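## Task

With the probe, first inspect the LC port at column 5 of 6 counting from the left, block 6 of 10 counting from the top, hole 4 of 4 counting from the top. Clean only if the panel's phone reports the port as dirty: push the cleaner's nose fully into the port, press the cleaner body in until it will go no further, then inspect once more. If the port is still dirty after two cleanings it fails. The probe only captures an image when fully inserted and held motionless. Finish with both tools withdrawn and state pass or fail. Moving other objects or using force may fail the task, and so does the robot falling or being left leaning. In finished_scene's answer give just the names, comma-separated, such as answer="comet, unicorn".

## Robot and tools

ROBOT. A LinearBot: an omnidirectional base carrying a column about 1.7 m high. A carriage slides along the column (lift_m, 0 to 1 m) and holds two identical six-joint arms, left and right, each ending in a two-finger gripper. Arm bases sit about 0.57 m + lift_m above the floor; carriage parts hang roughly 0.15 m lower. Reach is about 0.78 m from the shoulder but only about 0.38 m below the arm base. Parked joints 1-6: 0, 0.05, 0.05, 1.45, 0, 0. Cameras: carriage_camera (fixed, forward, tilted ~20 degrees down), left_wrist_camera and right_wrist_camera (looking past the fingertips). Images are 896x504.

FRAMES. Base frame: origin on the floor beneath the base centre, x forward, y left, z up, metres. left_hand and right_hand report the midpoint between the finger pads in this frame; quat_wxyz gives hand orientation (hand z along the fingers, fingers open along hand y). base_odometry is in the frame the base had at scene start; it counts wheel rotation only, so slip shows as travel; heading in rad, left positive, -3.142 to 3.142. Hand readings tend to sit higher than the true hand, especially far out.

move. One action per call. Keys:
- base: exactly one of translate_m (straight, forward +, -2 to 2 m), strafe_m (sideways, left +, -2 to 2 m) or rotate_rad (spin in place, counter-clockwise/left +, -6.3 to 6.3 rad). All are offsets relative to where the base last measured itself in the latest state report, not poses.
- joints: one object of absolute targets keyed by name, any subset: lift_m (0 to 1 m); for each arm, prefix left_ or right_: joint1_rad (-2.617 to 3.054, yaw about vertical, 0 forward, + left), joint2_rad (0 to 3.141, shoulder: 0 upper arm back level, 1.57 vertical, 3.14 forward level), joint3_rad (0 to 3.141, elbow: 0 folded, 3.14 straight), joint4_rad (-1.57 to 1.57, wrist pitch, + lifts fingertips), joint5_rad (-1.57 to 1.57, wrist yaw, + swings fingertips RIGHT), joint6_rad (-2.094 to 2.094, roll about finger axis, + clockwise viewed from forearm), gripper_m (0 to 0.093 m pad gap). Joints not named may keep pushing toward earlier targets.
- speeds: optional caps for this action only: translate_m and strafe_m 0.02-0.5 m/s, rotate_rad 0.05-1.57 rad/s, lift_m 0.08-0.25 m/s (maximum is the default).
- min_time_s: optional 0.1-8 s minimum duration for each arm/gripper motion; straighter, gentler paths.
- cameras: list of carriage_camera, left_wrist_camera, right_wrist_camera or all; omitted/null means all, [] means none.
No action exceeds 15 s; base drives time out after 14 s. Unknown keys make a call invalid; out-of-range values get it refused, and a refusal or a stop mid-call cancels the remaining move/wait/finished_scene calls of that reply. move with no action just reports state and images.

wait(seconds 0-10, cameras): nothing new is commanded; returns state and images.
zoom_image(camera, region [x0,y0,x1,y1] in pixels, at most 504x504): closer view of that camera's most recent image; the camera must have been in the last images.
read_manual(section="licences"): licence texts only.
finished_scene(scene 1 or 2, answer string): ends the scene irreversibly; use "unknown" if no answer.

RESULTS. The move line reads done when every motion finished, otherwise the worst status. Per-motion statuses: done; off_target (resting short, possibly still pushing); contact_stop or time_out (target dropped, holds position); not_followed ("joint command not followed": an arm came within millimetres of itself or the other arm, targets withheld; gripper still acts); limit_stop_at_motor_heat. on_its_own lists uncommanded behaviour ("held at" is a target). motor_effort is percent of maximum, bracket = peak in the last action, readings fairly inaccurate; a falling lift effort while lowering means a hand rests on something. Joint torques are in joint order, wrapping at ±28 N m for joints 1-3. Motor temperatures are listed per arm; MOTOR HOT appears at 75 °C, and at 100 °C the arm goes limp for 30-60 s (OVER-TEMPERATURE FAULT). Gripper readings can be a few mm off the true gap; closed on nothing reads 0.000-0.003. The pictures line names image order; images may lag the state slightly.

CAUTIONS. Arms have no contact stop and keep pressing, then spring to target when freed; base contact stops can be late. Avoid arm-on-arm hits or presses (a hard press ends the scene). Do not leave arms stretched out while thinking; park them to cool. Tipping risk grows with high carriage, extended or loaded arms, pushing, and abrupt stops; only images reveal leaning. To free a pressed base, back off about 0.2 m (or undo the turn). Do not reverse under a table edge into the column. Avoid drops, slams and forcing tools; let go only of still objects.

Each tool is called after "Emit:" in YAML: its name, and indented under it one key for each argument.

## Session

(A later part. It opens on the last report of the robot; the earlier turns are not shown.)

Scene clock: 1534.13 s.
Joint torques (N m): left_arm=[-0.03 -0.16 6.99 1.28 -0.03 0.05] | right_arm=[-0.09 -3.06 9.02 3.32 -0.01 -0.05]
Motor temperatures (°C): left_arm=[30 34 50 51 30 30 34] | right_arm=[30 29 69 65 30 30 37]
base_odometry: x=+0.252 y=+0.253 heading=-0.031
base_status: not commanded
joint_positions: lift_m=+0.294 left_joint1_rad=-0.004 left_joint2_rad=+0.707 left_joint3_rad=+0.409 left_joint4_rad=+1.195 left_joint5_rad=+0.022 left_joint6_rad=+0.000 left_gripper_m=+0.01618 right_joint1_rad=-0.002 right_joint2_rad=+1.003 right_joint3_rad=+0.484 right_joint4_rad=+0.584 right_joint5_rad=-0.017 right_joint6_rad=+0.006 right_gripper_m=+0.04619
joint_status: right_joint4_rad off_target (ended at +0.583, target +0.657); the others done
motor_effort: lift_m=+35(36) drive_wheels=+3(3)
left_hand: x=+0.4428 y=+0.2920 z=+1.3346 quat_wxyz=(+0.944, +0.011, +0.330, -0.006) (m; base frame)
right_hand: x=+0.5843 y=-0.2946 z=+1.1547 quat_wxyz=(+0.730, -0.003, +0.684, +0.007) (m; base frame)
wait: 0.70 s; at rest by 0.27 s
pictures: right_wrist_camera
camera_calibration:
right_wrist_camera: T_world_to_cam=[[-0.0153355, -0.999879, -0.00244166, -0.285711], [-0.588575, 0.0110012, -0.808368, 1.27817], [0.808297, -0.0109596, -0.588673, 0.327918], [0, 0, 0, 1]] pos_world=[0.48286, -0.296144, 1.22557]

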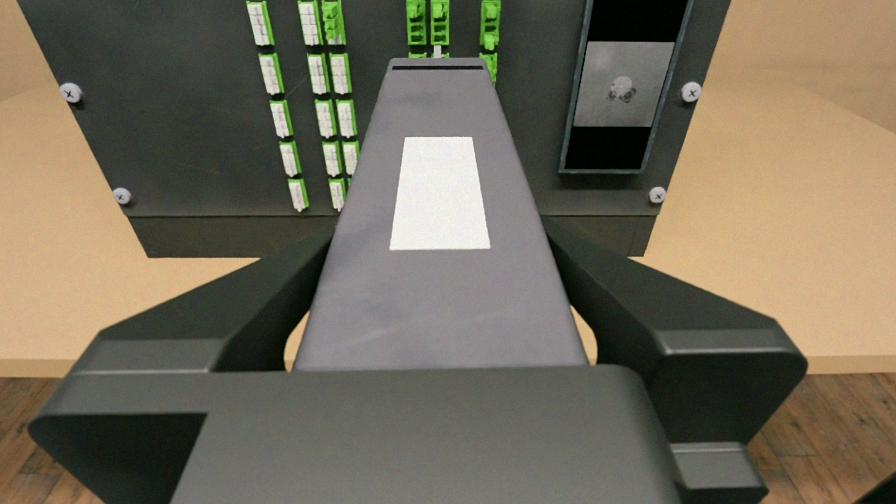

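Emit:
move:
  joints: {"lift_m":0.295,"right_joint4_rad":0.668}
  cameras: []

Emit:
wait:
  seconds: 0.7
  cameras: ["right_wrist_camera"]

Emit:
zoom_image:
  camera: "right_wrist_camera"
  region: [422, 30, 452, 54]

Scene clock: 1538.00 s.
Joint torques (N m): left_arm=[0.02 -0.21 6.98 1.28 -0.03 0.05] | right_arm=[-0.1 -3.11 9.1 3.34 -0.02 -0.02]
Motor temperatures (°C): left_arm=[30 34 50 51 30 30 34] | right_arm=[30 29 69 65 30 30 37]
move: off_target
base_odometry: x=+0.252 y=+0.253 heading=-0.031
base_status: not commanded
joint_positions: lift_m=+0.295 left_joint1_rad=-0.004 left_joint2_rad=+0.707 left_joint3_rad=+0.409 left_joint4_rad=+1.196 left_joint5_rad=+0.022 left_joint6_rad=+0.000 left_gripper_m=+0.01618 right_joint1_rad=-0.002 right_joint2_rad=+1.003 right_joint3_rad=+0.484 right_joint4_rad=+0.594 right_joint5_rad=-0.017 right_joint6_rad=+0.006 right_gripper_m=+0.04619
joint_status: right_joint4_rad off_target (ended at +0.594, target +0.668); the others done
motor_effort: lift_m=+41(43) drive_wheels=+3(3)
left_hand: x=+0.4426 y=+0.2920 z=+1.3358 quat_wxyz=(+0.944, +0.011, +0.330, -0.006) (m; base frame)
right_hand: x=+0.5842 y=-0.2946 z=+1.1582 quat_wxyz=(+0.733, -0.003, +0.680, +0.007) (m; base frame)
pictures: none
No camera images: "cameras" was empty.

Scene clock: 1538.70 s.
Joint torques (N m): left_arm=[-0.05 -0.16 6.95 1.28 -0.03 0.06] | right_arm=[-0.03 -3.07 9.1 3.32 -0.03 -0.03]
Motor temperatures (°C): left_arm=[30 34 50 51 30 30 34] | right_arm=[30 29 70 65 30 30 37]
base_odometry: x=+0.252 y=+0.253 heading=-0.031
base_status: not commanded
joint_positions: lift_m=+0.295 left_joint1_rad=-0.004 left_joint2_rad=+0.707 left_joint3_rad=+0.409 left_joint4_rad=+1.196 left_joint5_rad=+0.022 left_joint6_rad=+0.000 left_gripper_m=+0.01618 right_joint1_rad=-0.002 right_joint2_rad=+1.003 right_joint3_rad=+0.484 right_joint4_rad=+0.595 right_joint5_rad=-0.017 right_joint6_rad=+0.006 right_gripper_m=+0.04619
joint_status: right_joint4_rad off_target (ended at +0.594, target +0.668); the others done
motor_effort: lift_m=+41(43) drive_wheels=+3(3)
left_hand: x=+0.4426 y=+0.2920 z=+1.3358 quat_wxyz=(+0.944, +0.011, +0.330, -0.006) (m; base frame)
right_hand: x=+0.5842 y=-0.2946 z=+1.1584 quat_wxyz=(+0.733, -0.003, +0.680, +0.007) (m; base frame)
wait: 0.70 s; at rest by 0.27 s
pictures: right_wrist_camera
camera_calibration:
right_wrist_camera: T_world_to_cam=[[-0.0153081, -0.999879, -0.00260516, -0.285531], [-0.579886, 0.0110005, -0.814623, 1.28323], [0.814554, -0.0109596, -0.579985, 0.316503], [0, 0, 0, 1]] pos_world=[0.481947, -0.296144, 1.22817]

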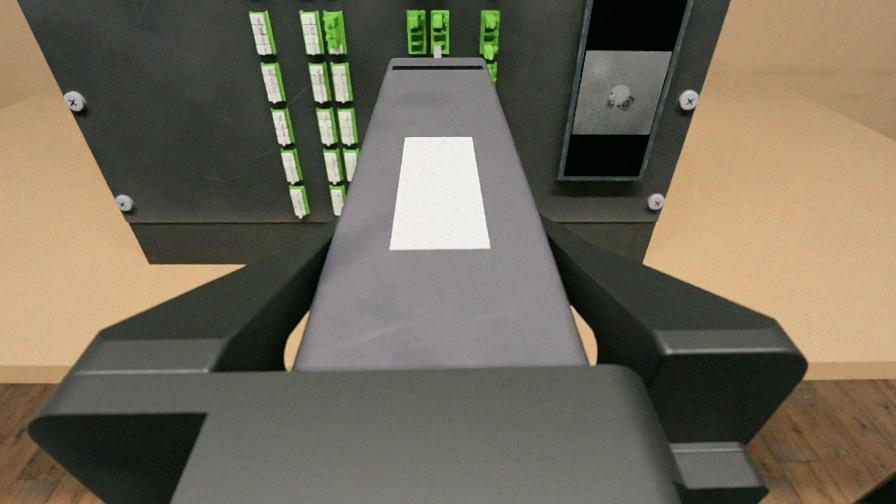

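Scaled by 16.800 from the camera's 896x504 image, which has a finer 1280x720 frame.

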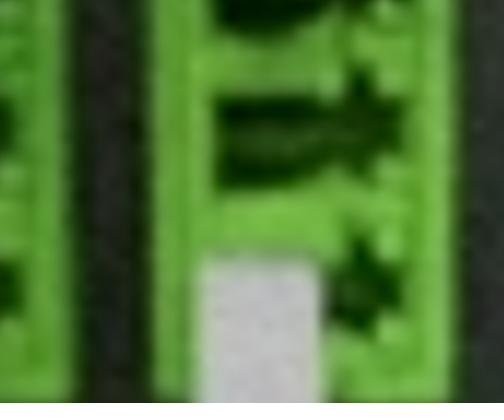

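Emit:
move:
  joints: {"lift_m":0.2935,"right_joint4_rad":0.660}
  cameras: []

Emit:
wait:
  seconds: 0.7
  cameras: ["right_wrist_camera"]

Emit:
zoom_image:
  camera: "right_wrist_camera"
  region: [422, 30, 452, 54]

Scene clock: 1541.90 s.
Joint torques (N m): left_arm=[0.01 -0.13 7.01 1.27 -0.03 0.06] | right_arm=[-0.12 -3.08 9.09 3.25 -0.03 -0.03]
Motor temperatures (°C): left_arm=[30 34 50 50 30 30 34] | right_arm=[30 29 70 66 30 30 37]
move: off_target
base_odometry: x=+0.252 y=+0.253 heading=-0.031
base_status: not commanded
joint_positions: lift_m=+0.294 left_joint1_rad=-0.004 left_joint2_rad=+0.706 left_joint3_rad=+0.409 left_joint4_rad=+1.196 left_joint5_rad=+0.022 left_joint6_rad=+0.000 left_gripper_m=+0.01618 right_joint1_rad=-0.002 right_joint2_rad=+1.003 right_joint3_rad=+0.484 right_joint4_rad=+0.594 right_joint5_rad=-0.017 right_joint6_rad=+0.006 right_gripper_m=+0.04619
joint_status: right_joint4_rad off_target (ended at +0.594, target +0.660); the others done
motor_effort: lift_m=+36(36) drive_wheels=+3(3)
left_hand: x=+0.4426 y=+0.2920 z=+1.3346 quat_wxyz=(+0.944, +0.011, +0.330, -0.006) (m; base frame)
right_hand: x=+0.5842 y=-0.2946 z=+1.1572 quat_wxyz=(+0.733, -0.003, +0.680, +0.007) (m; base frame)
pictures: none
No camera images: "cameras" was empty.

Scene clock: 1542.60 s.
Joint torques (N m): left_arm=[-0.01 -0.13 7.01 1.26 -0.03 0.06] | right_arm=[-0.02 -3.11 9.14 3.26 -0.01 -0.04]
Motor temperatures (°C): left_arm=[30 34 50 50 30 30 34] | right_arm=[30 29 70 66 30 30 37]
base_odometry: x=+0.252 y=+0.253 heading=-0.031
base_status: not commanded
joint_positions: lift_m=+0.294 left_joint1_rad=-0.004 left_joint2_rad=+0.706 left_joint3_rad=+0.409 left_joint4_rad=+1.196 left_joint5_rad=+0.022 left_joint6_rad=+0.000 left_gripper_m=+0.01618 right_joint1_rad=-0.002 right_joint2_rad=+1.003 right_joint3_rad=+0.484 right_joint4_rad=+0.594 right_joint5_rad=-0.017 right_joint6_rad=+0.006 right_gripper_m=+0.04619
joint_status: right_joint4_rad off_target (ended at +0.594, target +0.660); the others done
motor_effort: lift_m=+35(36) drive_wheels=+3(3)
left_hand: x=+0.4426 y=+0.2920 z=+1.3346 quat_wxyz=(+0.944, +0.011, +0.330, -0.006) (m; base frame)
right_hand: x=+0.5842 y=-0.2946 z=+1.1572 quat_wxyz=(+0.733, -0.003, +0.680, +0.007) (m; base frame)
wait: 0.70 s; at rest by 0.27 s
pictures: right_wrist_camera
camera_calibration:
right_wrist_camera: T_world_to_cam=[[-0.015309, -0.999879, -0.00259961, -0.28554], [-0.58018, 0.0110005, -0.814414, 1.28222], [0.814345, -0.0109596, -0.580278, 0.316325], [0, 0, 0, 1]] pos_world=[0.481948, -0.296144, 1.22707]

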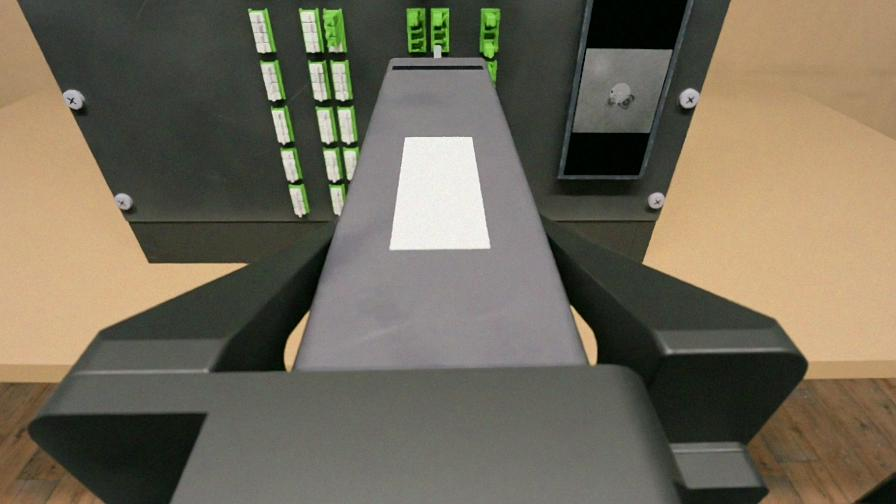

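Scaled by 16.800 from the camera's 896x504 image, which has a finer 1280x720 frame.

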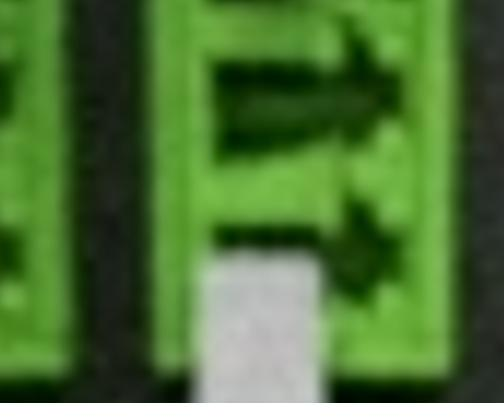

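Emit:
move:
  base: {"translate_m":0.002}
  speeds: {"translate_m":0.02}
  cameras: []

Emit:
wait:
  seconds: 0.7
  cameras: ["right_wrist_camera"]

Emit:
zoom_image:
  camera: "right_wrist_camera"
  region: [422, 30, 452, 54]

Scene clock: 1546.47 s.
Joint torques (N m): left_arm=[-0.01 0.2 6.98 1.24 -0.03 0.05] | right_arm=[-0.18 -3.33 9.07 3.24 0 -0.05]
Motor temperatures (°C): left_arm=[30 34 50 50 30 30 34] | right_arm=[30 29 70 67 30 30 37]
move: done
base_odometry: x=+0.254 y=+0.253 heading=-0.031
base_status: done
joint_positions: lift_m=+0.294 left_joint1_rad=-0.004 left_joint2_rad=+0.704 left_joint3_rad=+0.409 left_joint4_rad=+1.199 left_joint5_rad=+0.022 left_joint6_rad=+0.000 left_gripper_m=+0.01618 right_joint1_rad=-0.002 right_joint2_rad=+1.004 right_joint3_rad=+0.484 right_joint4_rad=+0.593 right_joint5_rad=-0.017 right_joint6_rad=+0.006 right_gripper_m=+0.04619
joint_status: not commanded
motor_effort: lift_m=+35(36) drive_wheels=+2(10)
left_hand: x=+0.4410 y=+0.2920 z=+1.3356 quat_wxyz=(+0.945, +0.011, +0.327, -0.006) (m; base frame)
right_hand: x=+0.5845 y=-0.2946 z=+1.1564 quat_wxyz=(+0.732, -0.003, +0.681, +0.007) (m; base frame)
pictures: none
No camera images: "cameras" was empty.

Scene clock: 1547.17 s.
Joint torques (N m): left_arm=[0.01 0.2 7.04 1.23 -0.03 0.05] | right_arm=[-0.12 -3.38 9.09 3.27 -0.03 -0.02]
Motor temperatures (°C): left_arm=[30 34 50 50 30 30 34] | right_arm=[30 29 70 67 30 30 37]
base_odometry: x=+0.254 y=+0.253 heading=-0.031
base_status: done
joint_positions: lift_m=+0.294 left_joint1_rad=-0.004 left_joint2_rad=+0.704 left_joint3_rad=+0.409 left_joint4_rad=+1.199 left_joint5_rad=+0.022 left_joint6_rad=+0.000 left_gripper_m=+0.01618 right_joint1_rad=-0.002 right_joint2_rad=+1.004 right_joint3_rad=+0.484 right_joint4_rad=+0.593 right_joint5_rad=-0.017 right_joint6_rad=+0.006 right_gripper_m=+0.04619
joint_status: not commanded
motor_effort: lift_m=+35(36) drive_wheels=+2(10)
left_hand: x=+0.4410 y=+0.2920 z=+1.3356 quat_wxyz=(+0.945, +0.011, +0.327, -0.006) (m; base frame)
right_hand: x=+0.5845 y=-0.2946 z=+1.1564 quat_wxyz=(+0.732, -0.003, +0.681, +0.007) (m; base frame)
wait: 0.70 s; at rest by 0.27 s
pictures: right_wrist_camera
camera_calibration:
right_wrist_camera: T_world_to_cam=[[-0.0153161, -0.999879, -0.00255925, -0.28558], [-0.582346, 0.0110009, -0.812867, 1.28117], [0.812797, -0.0109596, -0.582444, 0.318971], [0, 0, 0, 1]] pos_world=[0.482451, -0.296144, 1.22647]

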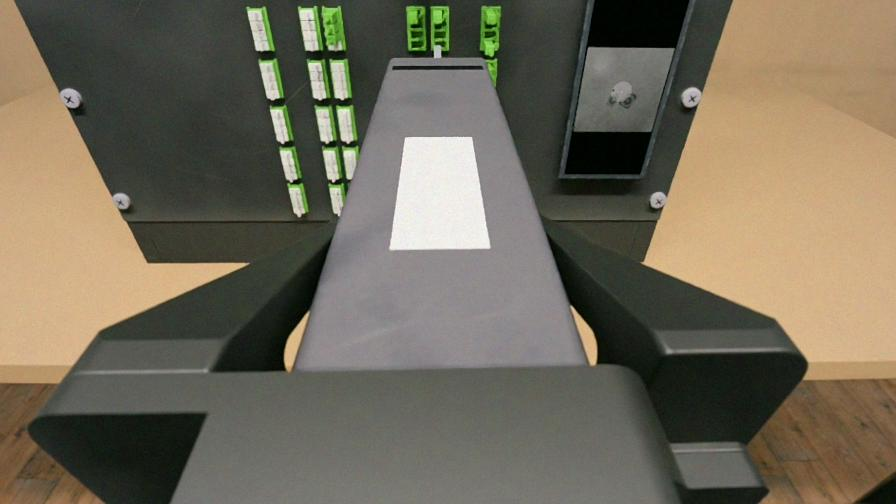

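Scaled by 16.800 from the camera's 896x504 image, which has a finer 1280x720 frame.

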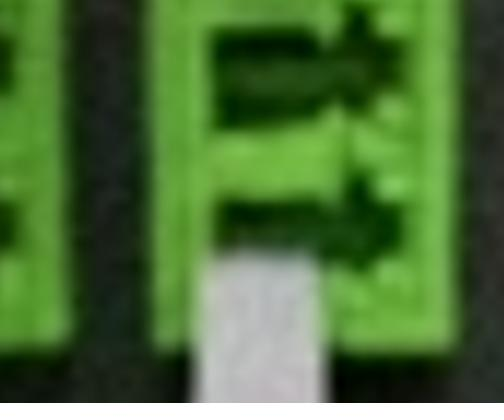

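Emit:
move:
  base: {"strafe_m":-0.0005}
  speeds: {"strafe_m":0.03}
  joints: {"lift_m":0.2948}
  cameras: []

Emit:
wait:
  seconds: 0.7
  cameras: ["right_wrist_camera"]

Emit:
zoom_image:
  camera: "right_wrist_camera"
  region: [422, 30, 452, 54]

Scene clock: 1550.43 s.
Joint torques (N m): left_arm=[-0.02 0.17 7.01 1.23 -0.02 0.06] | right_arm=[-0.13 -3.3 9.14 3.26 -0.01 -0.04]
Motor temperatures (°C): left_arm=[30 34 50 49 30 30 34] | right_arm=[30 29 71 68 30 30 37]
move: done
base_odometry: x=+0.254 y=+0.253 heading=-0.031
base_status: done
joint_positions: lift_m=+0.295 left_joint1_rad=-0.004 left_joint2_rad=+0.704 left_joint3_rad=+0.409 left_joint4_rad=+1.199 left_joint5_rad=+0.022 left_joint6_rad=+0.000 left_gripper_m=+0.01618 right_joint1_rad=-0.002 right_joint2_rad=+1.004 right_joint3_rad=+0.484 right_joint4_rad=+0.593 right_joint5_rad=-0.017 right_joint6_rad=+0.006 right_gripper_m=+0.04619
joint_status: all done
motor_effort: lift_m=+42(44) drive_wheels=-1(2)
left_hand: x=+0.4410 y=+0.2920 z=+1.3366 quat_wxyz=(+0.945, +0.011, +0.327, -0.006) (m; base frame)
right_hand: x=+0.5845 y=-0.2946 z=+1.1573 quat_wxyz=(+0.732, -0.003, +0.681, +0.007) (m; base frame)
pictures: none
No camera images: "cameras" was empty.

Scene clock: 1551.13 s.
Joint torques (N m): left_arm=[0.01 0.21 6.99 1.22 -0.03 0.06] | right_arm=[-0.03 -3.29 9.11 3.25 -0.02 -0.02]
Motor temperatures (°C): left_arm=[30 34 50 49 30 30 34] | right_arm=[30 29 71 68 30 30 37]
base_odometry: x=+0.254 y=+0.253 heading=-0.031
base_status: done
joint_positions: lift_m=+0.295 left_joint1_rad=-0.004 left_joint2_rad=+0.704 left_joint3_rad=+0.409 left_joint4_rad=+1.199 left_joint5_rad=+0.022 left_joint6_rad=+0.000 left_gripper_m=+0.01618 right_joint1_rad=-0.002 right_joint2_rad=+1.004 right_joint3_rad=+0.484 right_joint4_rad=+0.593 right_joint5_rad=-0.017 right_joint6_rad=+0.006 right_gripper_m=+0.04619
joint_status: all done
motor_effort: lift_m=+42(44) drive_wheels=-1(2)
left_hand: x=+0.4410 y=+0.2920 z=+1.3366 quat_wxyz=(+0.945, +0.011, +0.327, -0.006) (m; base frame)
right_hand: x=+0.5845 y=-0.2946 z=+1.1573 quat_wxyz=(+0.732, -0.003, +0.681, +0.007) (m; base frame)
wait: 0.70 s; at rest by 0.27 s
pictures: right_wrist_camera
camera_calibration:
right_wrist_camera: T_world_to_cam=[[-0.0153161, -0.999879, -0.00255925, -0.285578], [-0.582346, 0.0110009, -0.812867, 1.2819], [0.812797, -0.0109596, -0.582444, 0.319495], [0, 0, 0, 1]] pos_world=[0.482451, -0.296144, 1.22737]

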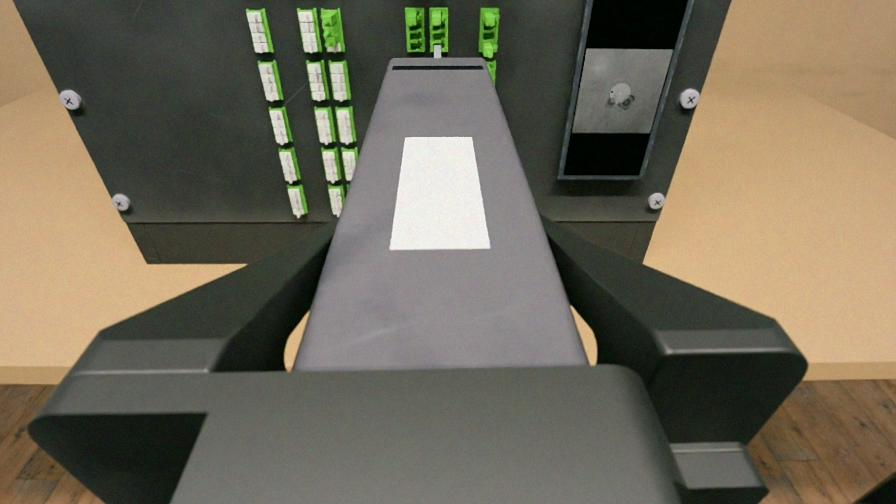

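Scaled by 16.800 from the camera's 896x504 image, which has a finer 1280x720 frame.

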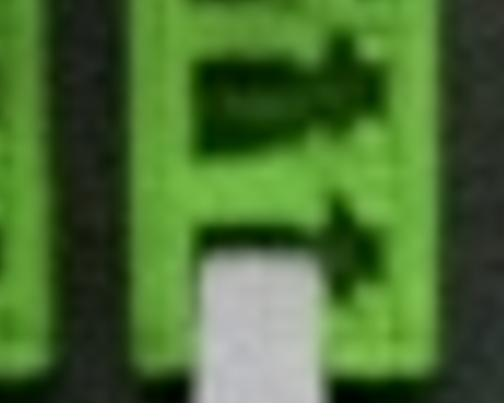

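Emit:
move:
  base: {"translate_m":0.0015}
  speeds: {"translate_m":0.02}
  cameras: []

Emit:
wait:
  seconds: 0.7
  cameras: ["right_wrist_camera"]

Emit:
zoom_image:
  camera: "right_wrist_camera"
  region: [422, 30, 452, 54]

Scene clock: 1555.30 s.
Joint torques (N m): left_arm=[-0.03 0.29 6.97 1.21 -0.03 0.05] | right_arm=[-0.17 -3.26 9.18 3.24 -0.03 -0.02]
Motor temperatures (°C): left_arm=[30 34 50 49 30 30 34] | right_arm=[30 29 71 69 30 30 37]
move: done
base_odometry: x=+0.255 y=+0.253 heading=-0.031
base_status: done
joint_positions: lift_m=+0.295 left_joint1_rad=-0.004 left_joint2_rad=+0.702 left_joint3_rad=+0.409 left_joint4_rad=+1.201 left_joint5_rad=+0.022 left_joint6_rad=+0.000 left_gripper_m=+0.01618 right_joint1_rad=-0.002 right_joint2_rad=+1.004 right_joint3_rad=+0.484 right_joint4_rad=+0.593 right_joint5_rad=-0.017 right_joint6_rad=+0.006 right_gripper_m=+0.04619
joint_status: not commanded
motor_effort: lift_m=+41(42) drive_wheels=+2(12)
left_hand: x=+0.4401 y=+0.2920 z=+1.3371 quat_wxyz=(+0.945, +0.011, +0.325, -0.006) (m; base frame)
right_hand: x=+0.5845 y=-0.2946 z=+1.1572 quat_wxyz=(+0.732, -0.003, +0.681, +0.007) (m; base frame)
pictures: none
No camera images: "cameras" was empty.

Scene clock: 1556.00 s.
Joint torques (N m): left_arm=[-0.01 0.38 6.98 1.2 -0.03 0.05] | right_arm=[-0.05 -3.34 9.13 3.25 -0.01 -0.04]
Motor temperatures (°C): left_arm=[30 34 50 49 30 30 34] | right_arm=[30 29 71 69 30 30 37]
base_odometry: x=+0.255 y=+0.253 heading=-0.031
base_status: done
joint_positions: lift_m=+0.295 left_joint1_rad=-0.004 left_joint2_rad=+0.702 left_joint3_rad=+0.409 left_joint4_rad=+1.201 left_joint5_rad=+0.022 left_joint6_rad=+0.000 left_gripper_m=+0.01618 right_joint1_rad=-0.002 right_joint2_rad=+1.004 right_joint3_rad=+0.484 right_joint4_rad=+0.593 right_joint5_rad=-0.017 right_joint6_rad=+0.006 right_gripper_m=+0.04619
joint_status: not commanded
motor_effort: lift_m=+41(42) drive_wheels=+2(12)
left_hand: x=+0.4401 y=+0.2920 z=+1.3371 quat_wxyz=(+0.945, +0.011, +0.325, -0.006) (m; base frame)
right_hand: x=+0.5845 y=-0.2946 z=+1.1572 quat_wxyz=(+0.732, -0.003, +0.681, +0.007) (m; base frame)
wait: 0.70 s; at rest by 0.27 s
pictures: right_wrist_camera
camera_calibration:
right_wrist_camera: T_world_to_cam=[[-0.0153174, -0.999879, -0.00255282, -0.285585], [-0.582685, 0.011001, -0.812623, 1.28176], [0.812554, -0.0109598, -0.582784, 0.320028], [0, 0, 0, 1]] pos_world=[0.482451, -0.296144, 1.22737]

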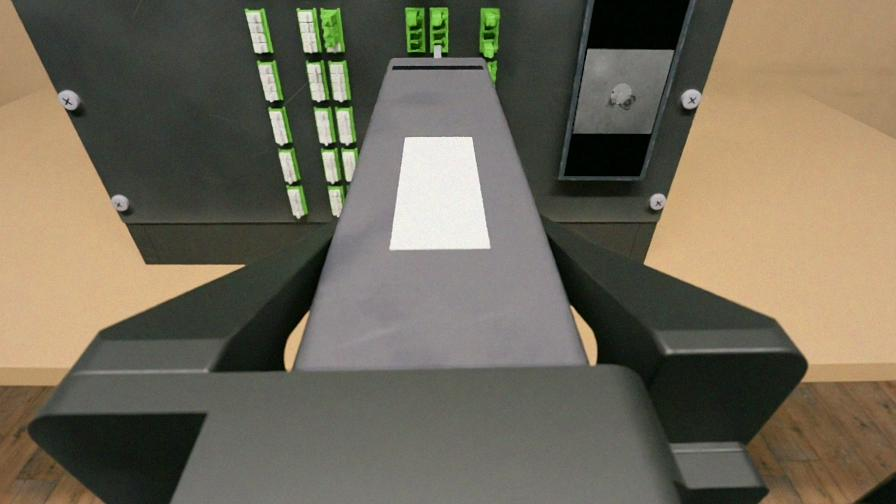

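Scaled by 16.800 from the camera's 896x504 image, which has a finer 1280x720 frame.

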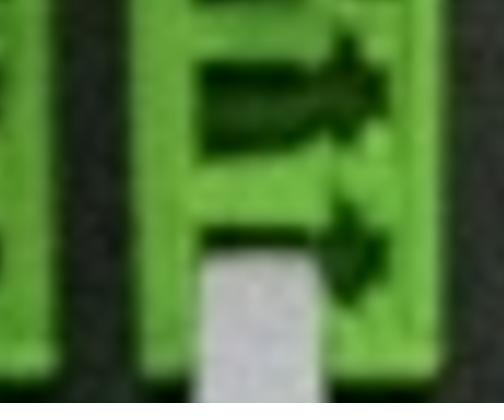

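Emit:
move:
  joints: {"lift_m":0.2957}
  cameras: []

Emit:
wait:
  seconds: 0.7
  cameras: ["right_wrist_camera"]

Emit:
zoom_image:
  camera: "right_wrist_camera"
  region: [422, 30, 452, 54]

Scene clock: 1560.37 s.
Joint torques (N m): left_arm=[-0.01 0.42 6.95 1.19 -0.03 0.05] | right_arm=[-0.17 -3.23 9.13 3.25 0 -0.05]
Motor temperatures (°C): left_arm=[30 34 50 48 30 30 34] | right_arm=[30 29 71 70 30 30 37]
move: done
base_odometry: x=+0.255 y=+0.253 heading=-0.031
base_status: not commanded
joint_positions: lift_m=+0.295 left_joint1_rad=-0.004 left_joint2_rad=+0.702 left_joint3_rad=+0.409 left_joint4_rad=+1.201 left_joint5_rad=+0.022 left_joint6_rad=+0.000 left_gripper_m=+0.01618 right_joint1_rad=-0.002 right_joint2_rad=+1.004 right_joint3_rad=+0.484 right_joint4_rad=+0.593 right_joint5_rad=-0.017 right_joint6_rad=+0.006 right_gripper_m=+0.04619
joint_status: all done
motor_effort: lift_m=+41(45) drive_wheels=+2(2)
left_hand: x=+0.4402 y=+0.2920 z=+1.3380 quat_wxyz=(+0.945, +0.011, +0.326, -0.006) (m; base frame)
right_hand: x=+0.5845 y=-0.2946 z=+1.1582 quat_wxyz=(+0.732, -0.003, +0.681, +0.007) (m; base frame)
pictures: none
No camera images: "cameras" was empty.

Scene clock: 1561.07 s.
Joint torques (N m): left_arm=[-0.02 0.35 6.99 1.2 -0.03 0.06] | right_arm=[-0.16 -3.28 9.14 3.24 -0.02 -0.03]
Motor temperatures (°C): left_arm=[30 34 50 48 30 30 34] | right_arm=[30 29 71 70 30 30 37]
base_odometry: x=+0.255 y=+0.253 heading=-0.031
base_status: not commanded
joint_positions: lift_m=+0.295 left_joint1_rad=-0.004 left_joint2_rad=+0.702 left_joint3_rad=+0.409 left_joint4_rad=+1.201 left_joint5_rad=+0.022 left_joint6_rad=+0.000 left_gripper_m=+0.01618 right_joint1_rad=-0.002 right_joint2_rad=+1.004 right_joint3_rad=+0.484 right_joint4_rad=+0.593 right_joint5_rad=-0.017 right_joint6_rad=+0.006 right_gripper_m=+0.04619
joint_status: all done
motor_effort: lift_m=+41(45) drive_wheels=+2(2)
left_hand: x=+0.4402 y=+0.2920 z=+1.3380 quat_wxyz=(+0.945, +0.011, +0.326, -0.006) (m; base frame)
right_hand: x=+0.5845 y=-0.2946 z=+1.1582 quat_wxyz=(+0.732, -0.003, +0.681, +0.007) (m; base frame)
wait: 0.70 s; at rest by 0.27 s
pictures: right_wrist_camera
camera_calibration:
right_wrist_camera: T_world_to_cam=[[-0.0153161, -0.999879, -0.00255925, -0.285575], [-0.582346, 0.0110009, -0.812867, 1.28263], [0.812797, -0.0109596, -0.582444, 0.320019], [0, 0, 0, 1]] pos_world=[0.482451, -0.296144, 1.22827]

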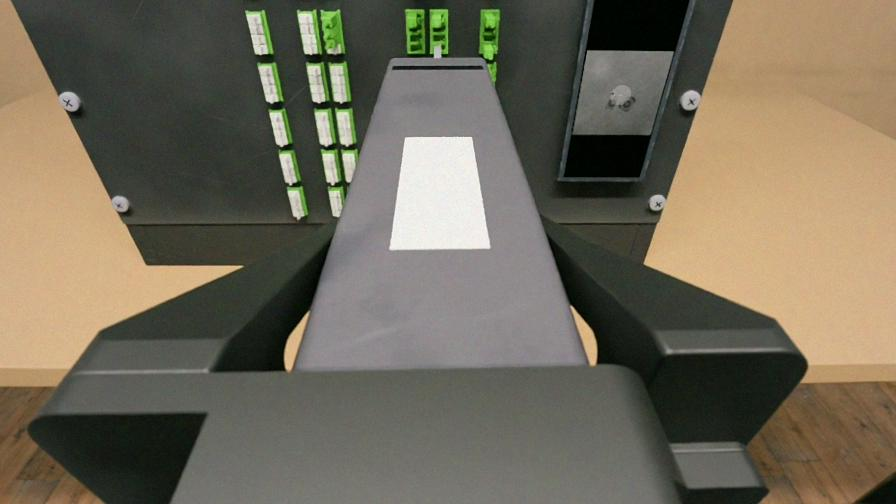

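Scaled by 16.800 from the camera's 896x504 image, which has a finer 1280x720 frame.

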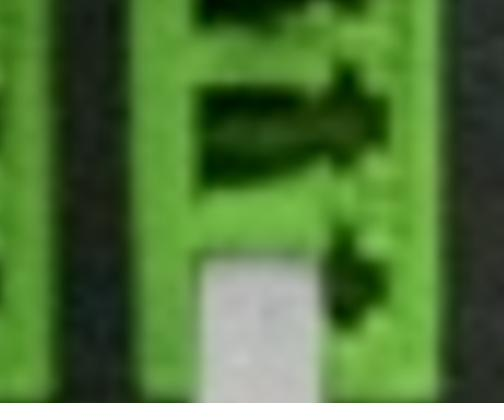

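Emit:
move:
  base: {"translate_m":0.002}
  speeds: {"translate_m":0.02}
  cameras: []

Emit:
wait:
  seconds: 0.7
  cameras: ["right_wrist_camera"]

Emit:
zoom_image:
  camera: "right_wrist_camera"
  region: [422, 30, 452, 54]

Scene clock: 1564.03 s.
Joint torques (N m): left_arm=[-0.03 0.4 6.93 1.2 -0.03 0.05] | right_arm=[-0.05 -3.3 9.17 3.26 0.01 -0.01]
Motor temperatures (°C): left_arm=[30 34 50 48 30 30 34] | right_arm=[30 29 72 70 30 30 37]
move: done
base_odometry: x=+0.257 y=+0.253 heading=-0.031
base_status: done
joint_positions: lift_m=+0.295 left_joint1_rad=-0.004 left_joint2_rad=+0.701 left_joint3_rad=+0.409 left_joint4_rad=+1.201 left_joint5_rad=+0.022 left_joint6_rad=+0.000 left_gripper_m=+0.01618 right_joint1_rad=-0.002 right_joint2_rad=+1.005 right_joint3_rad=+0.484 right_joint4_rad=+0.593 right_joint5_rad=-0.017 right_joint6_rad=+0.006 right_gripper_m=+0.04619
joint_status: not commanded
motor_effort: lift_m=+42(42) drive_wheels=+2(10)
left_hand: x=+0.4398 y=+0.2920 z=+1.3382 quat_wxyz=(+0.946, +0.011, +0.325, -0.006) (m; base frame)
right_hand: x=+0.5846 y=-0.2946 z=+1.1579 quat_wxyz=(+0.732, -0.003, +0.681, +0.007) (m; base frame)
pictures: none
No camera images: "cameras" was empty.

Scene clock: 1564.73 s.
Joint torques (N m): left_arm=[-0.01 0.44 6.98 1.19 -0.04 0.05] | right_arm=[-0.12 -3.34 9.09 3.24 -0.03 -0.03]
Motor temperatures (°C): left_arm=[30 34 50 48 30 30 34] | right_arm=[30 29 72 70 30 30 37]
base_odometry: x=+0.257 y=+0.253 heading=-0.031
base_status: done
joint_positions: lift_m=+0.295 left_joint1_rad=-0.004 left_joint2_rad=+0.701 left_joint3_rad=+0.409 left_joint4_rad=+1.201 left_joint5_rad=+0.022 left_joint6_rad=+0.000 left_gripper_m=+0.01618 right_joint1_rad=-0.002 right_joint2_rad=+1.005 right_joint3_rad=+0.484 right_joint4_rad=+0.593 right_joint5_rad=-0.017 right_joint6_rad=+0.006 right_gripper_m=+0.04619
joint_status: not commanded
motor_effort: lift_m=+41(42) drive_wheels=+2(10)
left_hand: x=+0.4398 y=+0.2920 z=+1.3382 quat_wxyz=(+0.946, +0.011, +0.325, -0.006) (m; base frame)
right_hand: x=+0.5846 y=-0.2946 z=+1.1579 quat_wxyz=(+0.732, -0.003, +0.681, +0.007) (m; base frame)
wait: 0.70 s; at rest by 0.27 s
pictures: right_wrist_camera
camera_calibration:
right_wrist_camera: T_world_to_cam=[[-0.0153183, -0.999879, -0.00254726, -0.285586], [-0.582978, 0.011001, -0.812413, 1.28233], [0.812343, -0.0109598, -0.583076, 0.320734], [0, 0, 0, 1]] pos_world=[0.482652, -0.296144, 1.22807]

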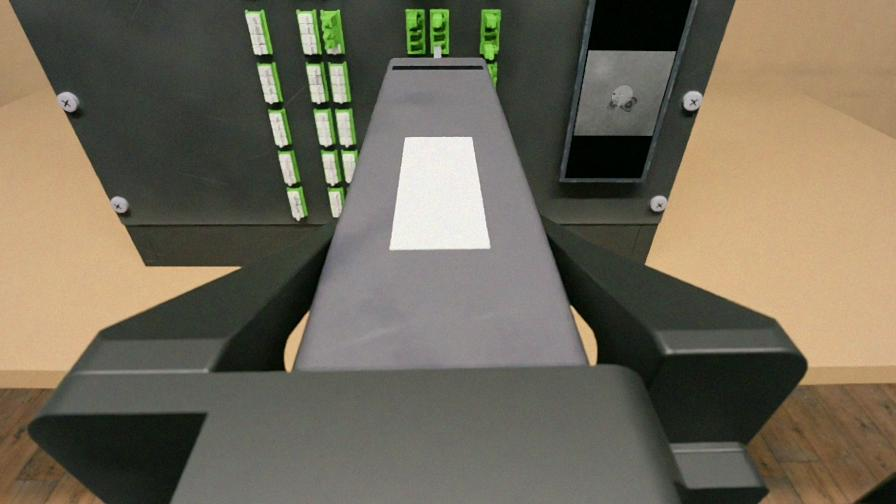

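Scaled by 16.800 from the camera's 896x504 image, which has a finer 1280x720 frame.

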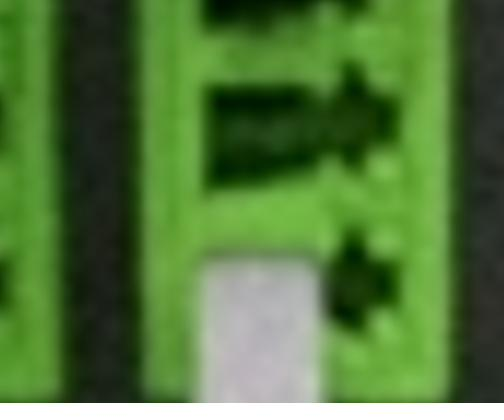

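Emit:
move:
  base: {"translate_m":0.002}
  speeds: {"translate_m":0.02}
  cameras: []

Emit:
wait:
  seconds: 0.7
  cameras: ["right_wrist_camera"]

Emit:
zoom_image:
  camera: "right_wrist_camera"
  region: [422, 30, 452, 54]

Scene clock: 1567.47 s.
Joint torques (N m): left_arm=[-0.01 0.39 6.99 1.21 -0.03 0.05] | right_arm=[-0.16 -3.03 9.16 3.26 -0.03 -0.03]
Motor temperatures (°C): left_arm=[30 34 50 48 30 30 34] | right_arm=[30 29 72 71 30 30 37]
move: done
base_odometry: x=+0.259 y=+0.253 heading=-0.031
base_status: done
joint_positions: lift_m=+0.295 left_joint1_rad=-0.004 left_joint2_rad=+0.703 left_joint3_rad=+0.409 left_joint4_rad=+1.200 left_joint5_rad=+0.022 left_joint6_rad=+0.000 left_gripper_m=+0.01618 right_joint1_rad=-0.002 right_joint2_rad=+1.001 right_joint3_rad=+0.484 right_joint4_rad=+0.592 right_joint5_rad=-0.017 right_joint6_rad=+0.006 right_gripper_m=+0.04619
joint_status: not commanded
motor_effort: lift_m=+42(42) drive_wheels=+2(15)
left_hand: x=+0.4405 y=+0.2920 z=+1.3378 quat_wxyz=(+0.945, +0.011, +0.326, -0.006) (m; base frame)
right_hand: x=+0.5840 y=-0.2946 z=+1.1589 quat_wxyz=(+0.733, -0.003, +0.680, +0.007) (m; base frame)
pictures: none
No camera images: "cameras" was empty.

Scene clock: 1568.17 s.
Joint torques (N m): left_arm=[-0.02 0.31 6.98 1.21 -0.03 0.06] | right_arm=[-0.1 -2.95 9.17 3.26 0.01 -0.04]
Motor temperatures (°C): left_arm=[30 34 50 48 30 30 34] | right_arm=[30 29 72 71 30 30 37]
base_odometry: x=+0.259 y=+0.253 heading=-0.031
base_status: done
joint_positions: lift_m=+0.295 left_joint1_rad=-0.004 left_joint2_rad=+0.703 left_joint3_rad=+0.409 left_joint4_rad=+1.200 left_joint5_rad=+0.022 left_joint6_rad=+0.000 left_gripper_m=+0.01618 right_joint1_rad=-0.002 right_joint2_rad=+1.001 right_joint3_rad=+0.484 right_joint4_rad=+0.592 right_joint5_rad=-0.017 right_joint6_rad=+0.006 right_gripper_m=+0.04619
joint_status: not commanded
motor_effort: lift_m=+40(42) drive_wheels=+2(15)
left_hand: x=+0.4404 y=+0.2920 z=+1.3378 quat_wxyz=(+0.945, +0.011, +0.326, -0.006) (m; base frame)
right_hand: x=+0.5840 y=-0.2946 z=+1.1589 quat_wxyz=(+0.733, -0.003, +0.680, +0.007) (m; base frame)
wait: 0.70 s; at rest by 0.27 s
pictures: right_wrist_camera
camera_calibration:
right_wrist_camera: T_world_to_cam=[[-0.0153115, -0.999879, -0.00258812, -0.28555], [-0.580813, 0.0110011, -0.813963, 1.28338], [0.813893, -0.0109598, -0.580911, 0.318446], [0, 0, 0, 1]] pos_world=[0.481849, -0.296144, 1.22887]

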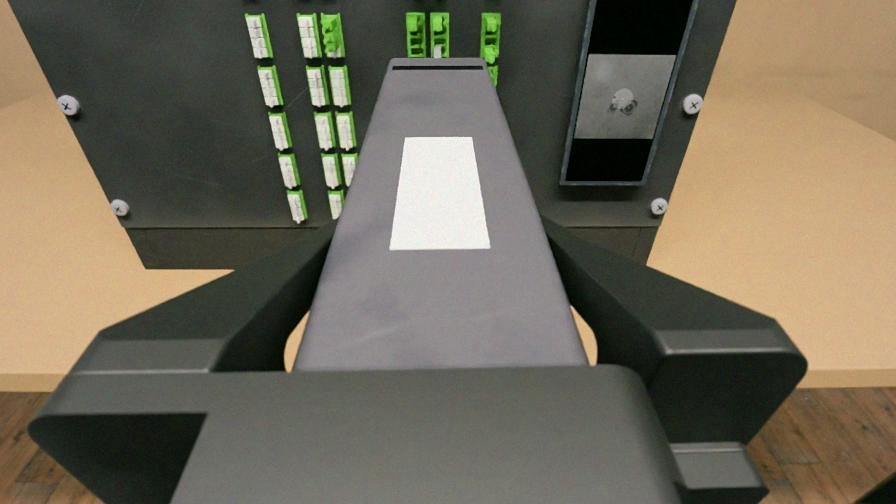

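Scaled by 16.800 from the camera's 896x504 image, which has a finer 1280x720 frame.

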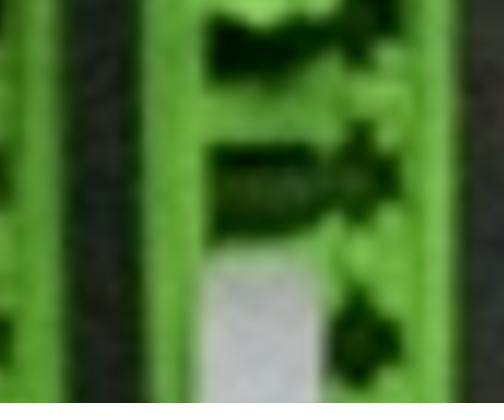

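Emit:
move:
  base: {"translate_m":-0.004}
  speeds: {"translate_m":0.02}
  cameras: []

Emit:
wait:
  seconds: 0.7
  cameras: ["right_wrist_camera"]

Emit:
zoom_image:
  camera: "right_wrist_camera"
  region: [422, 30, 452, 54]

Scene clock: 1572.37 s.
Joint torques (N m): left_arm=[-0.03 0.28 7.01 1.2 -0.03 0.05] | right_arm=[0.03 -2.95 9.06 3.26 0 -0.05]
Motor temperatures (°C): left_arm=[30 34 50 47 30 30 34] | right_arm=[30 29 72 71 30 30 37]
move: done
base_odometry: x=+0.255 y=+0.253 heading=-0.031
base_status: done
joint_positions: lift_m=+0.295 left_joint1_rad=-0.004 left_joint2_rad=+0.703 left_joint3_rad=+0.409 left_joint4_rad=+1.202 left_joint5_rad=+0.022 left_joint6_rad=+0.000 left_gripper_m=+0.01618 right_joint1_rad=-0.002 right_joint2_rad=+1.001 right_joint3_rad=+0.484 right_joint4_rad=+0.593 right_joint5_rad=-0.017 right_joint6_rad=+0.006 right_gripper_m=+0.04619
joint_status: not commanded
motor_effort: lift_m=+42(42) drive_wheels=+1(9)
left_hand: x=+0.4401 y=+0.2920 z=+1.3381 quat_wxyz=(+0.946, +0.011, +0.325, -0.006) (m; base frame)
right_hand: x=+0.5840 y=-0.2946 z=+1.1591 quat_wxyz=(+0.733, -0.003, +0.680, +0.007) (m; base frame)
pictures: none
No camera images: "cameras" was empty.

Scene clock: 1573.07 s.
Joint torques (N m): left_arm=[-0.01 0.31 6.95 1.19 -0.03 0.05] | right_arm=[-0.13 -3.08 9.11 3.24 -0.02 -0.05]
Motor temperatures (°C): left_arm=[30 34 50 47 30 30 34] | right_arm=[30 29 72 71 30 30 37]
base_odometry: x=+0.255 y=+0.253 heading=-0.031
base_status: done
joint_positions: lift_m=+0.295 left_joint1_rad=-0.004 left_joint2_rad=+0.703 left_joint3_rad=+0.409 left_joint4_rad=+1.202 left_joint5_rad=+0.022 left_joint6_rad=+0.000 left_gripper_m=+0.01618 right_joint1_rad=-0.002 right_joint2_rad=+1.001 right_joint3_rad=+0.484 right_joint4_rad=+0.593 right_joint5_rad=-0.017 right_joint6_rad=+0.006 right_gripper_m=+0.04619
joint_status: not commanded
motor_effort: lift_m=+40(42) drive_wheels=+1(9)
left_hand: x=+0.4401 y=+0.2920 z=+1.3381 quat_wxyz=(+0.946, +0.011, +0.325, -0.006) (m; base frame)
right_hand: x=+0.5840 y=-0.2946 z=+1.1591 quat_wxyz=(+0.733, -0.003, +0.680, +0.007) (m; base frame)
wait: 0.70 s; at rest by 0.27 s
pictures: right_wrist_camera
camera_calibration:
right_wrist_camera: T_world_to_cam=[[-0.015309, -0.999879, -0.00259961, -0.285538], [-0.58018, 0.0110005, -0.814414, 1.28365], [0.814345, -0.0109596, -0.580278, 0.317591], [0, 0, 0, 1]] pos_world=[0.481748, -0.296144, 1.22897]

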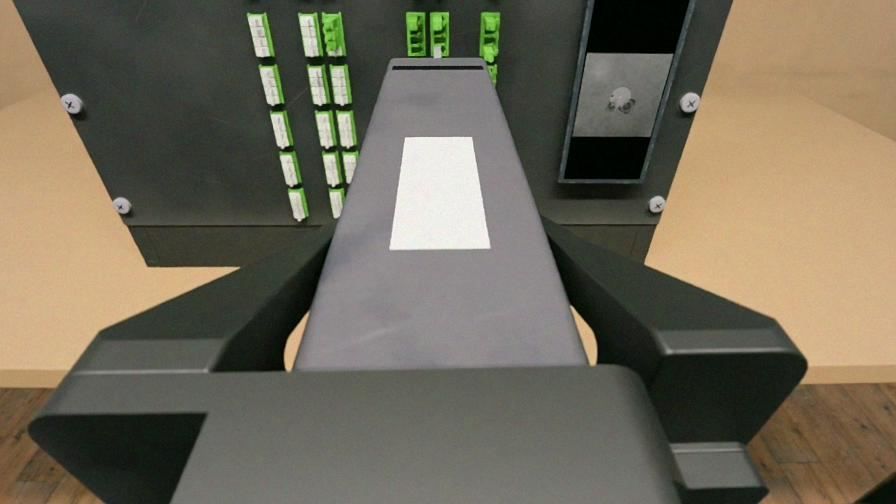

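Scaled by 16.800 from the camera's 896x504 image, which has a finer 1280x720 frame.

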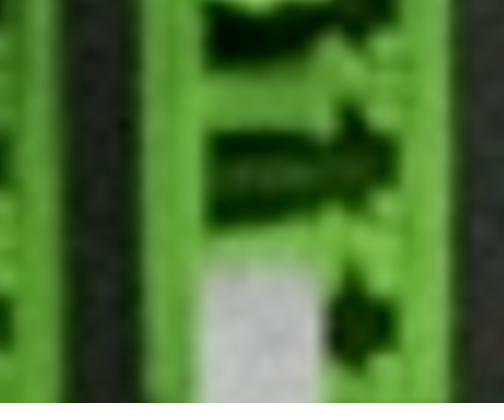

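Emit:
move:
  joints: {"lift_m":0.2938}
  cameras: []

Emit:
wait:
  seconds: 0.7
  cameras: ["right_wrist_camera"]

Emit:
zoom_image:
  camera: "right_wrist_camera"
  region: [422, 30, 452, 54]

Scene clock: 1575.87 s.
Joint torques (N m): left_arm=[-0.01 0.38 6.98 1.2 -0.03 0.05] | right_arm=[-0.17 -2.99 9.13 3.24 -0.02 -0.04]
Motor temperatures (°C): left_arm=[30 34 50 47 30 30 34] | right_arm=[30 29 72 72 30 30 37]
move: done
base_odometry: x=+0.255 y=+0.253 heading=-0.031
base_status: not commanded
joint_positions: lift_m=+0.294 left_joint1_rad=-0.004 left_joint2_rad=+0.703 left_joint3_rad=+0.409 left_joint4_rad=+1.201 left_joint5_rad=+0.022 left_joint6_rad=+0.000 left_gripper_m=+0.01618 right_joint1_rad=-0.002 right_joint2_rad=+1.001 right_joint3_rad=+0.484 right_joint4_rad=+0.592 right_joint5_rad=-0.017 right_joint6_rad=+0.006 right_gripper_m=+0.04619
joint_status: all done
motor_effort: lift_m=+35(37) drive_wheels=+1(1)
left_hand: x=+0.4403 y=+0.2920 z=+1.3365 quat_wxyz=(+0.945, +0.011, +0.326, -0.006) (m; base frame)
right_hand: x=+0.5840 y=-0.2946 z=+1.1574 quat_wxyz=(+0.733, -0.003, +0.680, +0.007) (m; base frame)
pictures: none
No camera images: "cameras" was empty.

Scene clock: 1576.57 s.
Joint torques (N m): left_arm=[-0.02 0.39 6.99 1.17 -0.02 0.06] | right_arm=[-0.03 -2.96 9.24 3.24 -0.01 -0.07]
Motor temperatures (°C): left_arm=[30 34 50 47 30 30 34] | right_arm=[30 29 72 72 30 30 37]
base_odometry: x=+0.255 y=+0.253 heading=-0.031
base_status: not commanded
joint_positions: lift_m=+0.294 left_joint1_rad=-0.004 left_joint2_rad=+0.703 left_joint3_rad=+0.409 left_joint4_rad=+1.201 left_joint5_rad=+0.022 left_joint6_rad=+0.000 left_gripper_m=+0.01618 right_joint1_rad=-0.002 right_joint2_rad=+1.001 right_joint3_rad=+0.484 right_joint4_rad=+0.592 right_joint5_rad=-0.017 right_joint6_rad=+0.006 right_gripper_m=+0.04619
joint_status: all done
motor_effort: lift_m=+35(37) drive_wheels=+1(1)
left_hand: x=+0.4403 y=+0.2920 z=+1.3365 quat_wxyz=(+0.945, +0.011, +0.326, -0.006) (m; base frame)
right_hand: x=+0.5840 y=-0.2946 z=+1.1574 quat_wxyz=(+0.733, -0.003, +0.680, +0.007) (m; base frame)
wait: 0.70 s; at rest by 0.27 s
pictures: right_wrist_camera
camera_calibration:
right_wrist_camera: T_world_to_cam=[[-0.0153124, -0.999879, -0.00258257, -0.28556], [-0.581106, 0.011001, -0.813753, 1.28196], [0.813684, -0.0109598, -0.581205, 0.317977], [0, 0, 0, 1]] pos_world=[0.481849, -0.296144, 1.22727]

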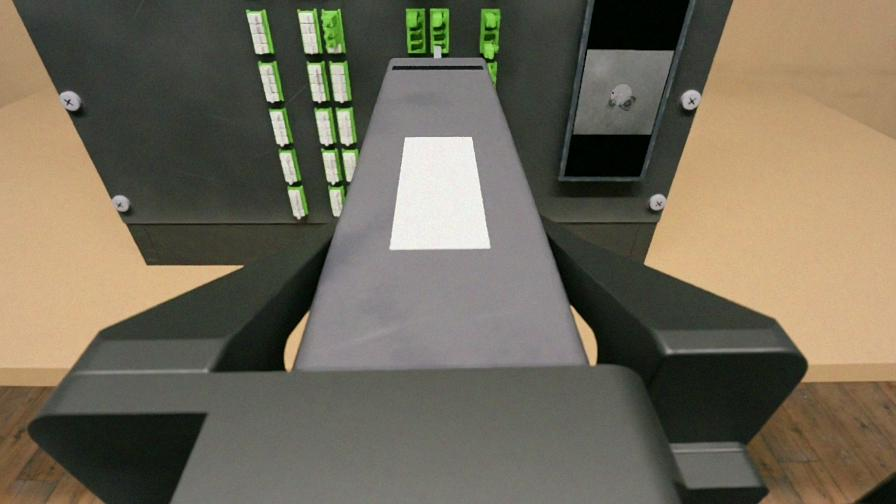

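Scaled by 16.800 from the camera's 896x504 image, which has a finer 1280x720 frame.

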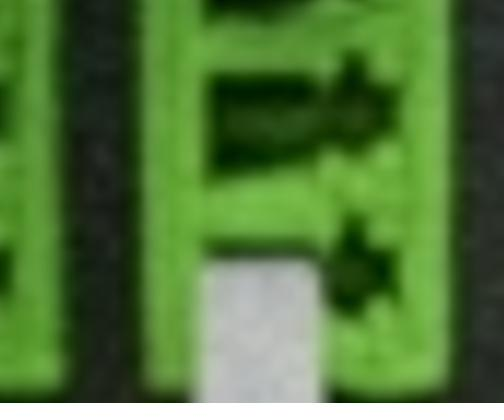

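Emit:
move:
  base: {"translate_m":0.002}
  speeds: {"translate_m":0.02}
  cameras: []

Emit:
wait:
  seconds: 0.7
  cameras: ["right_wrist_camera"]

Emit:
zoom_image:
  camera: "right_wrist_camera"
  region: [422, 30, 452, 54]

Scene clock: 1579.90 s.
Joint torques (N m): left_arm=[-0.03 0.24 6.98 1.18 -0.03 0.05] | right_arm=[-0.06 -3.38 9.14 3.26 0 -0.05]
Motor temperatures (°C): left_arm=[30 34 50 47 30 30 34] | right_arm=[30 29 72 72 30 30 37]
move: done
base_odometry: x=+0.257 y=+0.253 heading=-0.031
base_status: done
joint_positions: lift_m=+0.294 left_joint1_rad=-0.004 left_joint2_rad=+0.702 left_joint3_rad=+0.409 left_joint4_rad=+1.201 left_joint5_rad=+0.022 left_joint6_rad=+0.000 left_gripper_m=+0.01618 right_joint1_rad=-0.002 right_joint2_rad=+1.004 right_joint3_rad=+0.484 right_joint4_rad=+0.593 right_joint5_rad=-0.017 right_joint6_rad=+0.006 right_gripper_m=+0.04619
joint_status: not commanded
motor_effort: lift_m=+36(36) drive_wheels=+1(12)
left_hand: x=+0.4399 y=+0.2920 z=+1.3367 quat_wxyz=(+0.946, +0.011, +0.325, -0.006) (m; base frame)
right_hand: x=+0.5844 y=-0.2946 z=+1.1567 quat_wxyz=(+0.732, -0.003, +0.681, +0.007) (m; base frame)
pictures: none
No camera images: "cameras" was empty.

Scene clock: 1580.60 s.
Joint torques (N m): left_arm=[-0.05 0.4 7.02 1.18 -0.03 0.06] | right_arm=[-0.08 -3.19 9.13 3.25 -0.03 -0.05]
Motor temperatures (°C): left_arm=[30 34 50 47 30 30 34] | right_arm=[30 29 72 72 30 30 37]
base_odometry: x=+0.257 y=+0.253 heading=-0.031
base_status: done
joint_positions: lift_m=+0.294 left_joint1_rad=-0.004 left_joint2_rad=+0.702 left_joint3_rad=+0.409 left_joint4_rad=+1.201 left_joint5_rad=+0.022 left_joint6_rad=+0.000 left_gripper_m=+0.01618 right_joint1_rad=-0.002 right_joint2_rad=+1.004 right_joint3_rad=+0.484 right_joint4_rad=+0.593 right_joint5_rad=-0.017 right_joint6_rad=+0.006 right_gripper_m=+0.04619
joint_status: not commanded
motor_effort: lift_m=+36(36) drive_wheels=+1(12)
left_hand: x=+0.4399 y=+0.2920 z=+1.3367 quat_wxyz=(+0.946, +0.011, +0.325, -0.006) (m; base frame)
right_hand: x=+0.5844 y=-0.2946 z=+1.1567 quat_wxyz=(+0.732, -0.003, +0.681, +0.007) (m; base frame)
wait: 0.70 s; at rest by 0.27 s
pictures: right_wrist_camera
camera_calibration:
right_wrist_camera: T_world_to_cam=[[-0.0153161, -0.999879, -0.00255925, -0.28558], [-0.582346, 0.0110009, -0.812867, 1.28143], [0.812797, -0.0109596, -0.582444, 0.319285], [0, 0, 0, 1]] pos_world=[0.482351, -0.296144, 1.22687]

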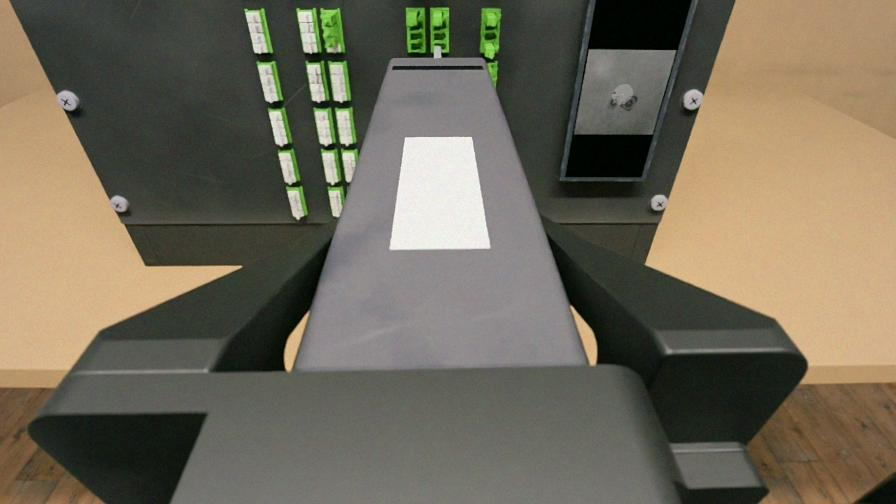

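Scaled by 16.800 from the camera's 896x504 image, which has a finer 1280x720 frame.

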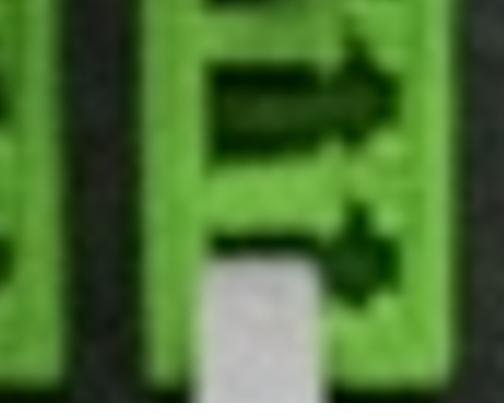

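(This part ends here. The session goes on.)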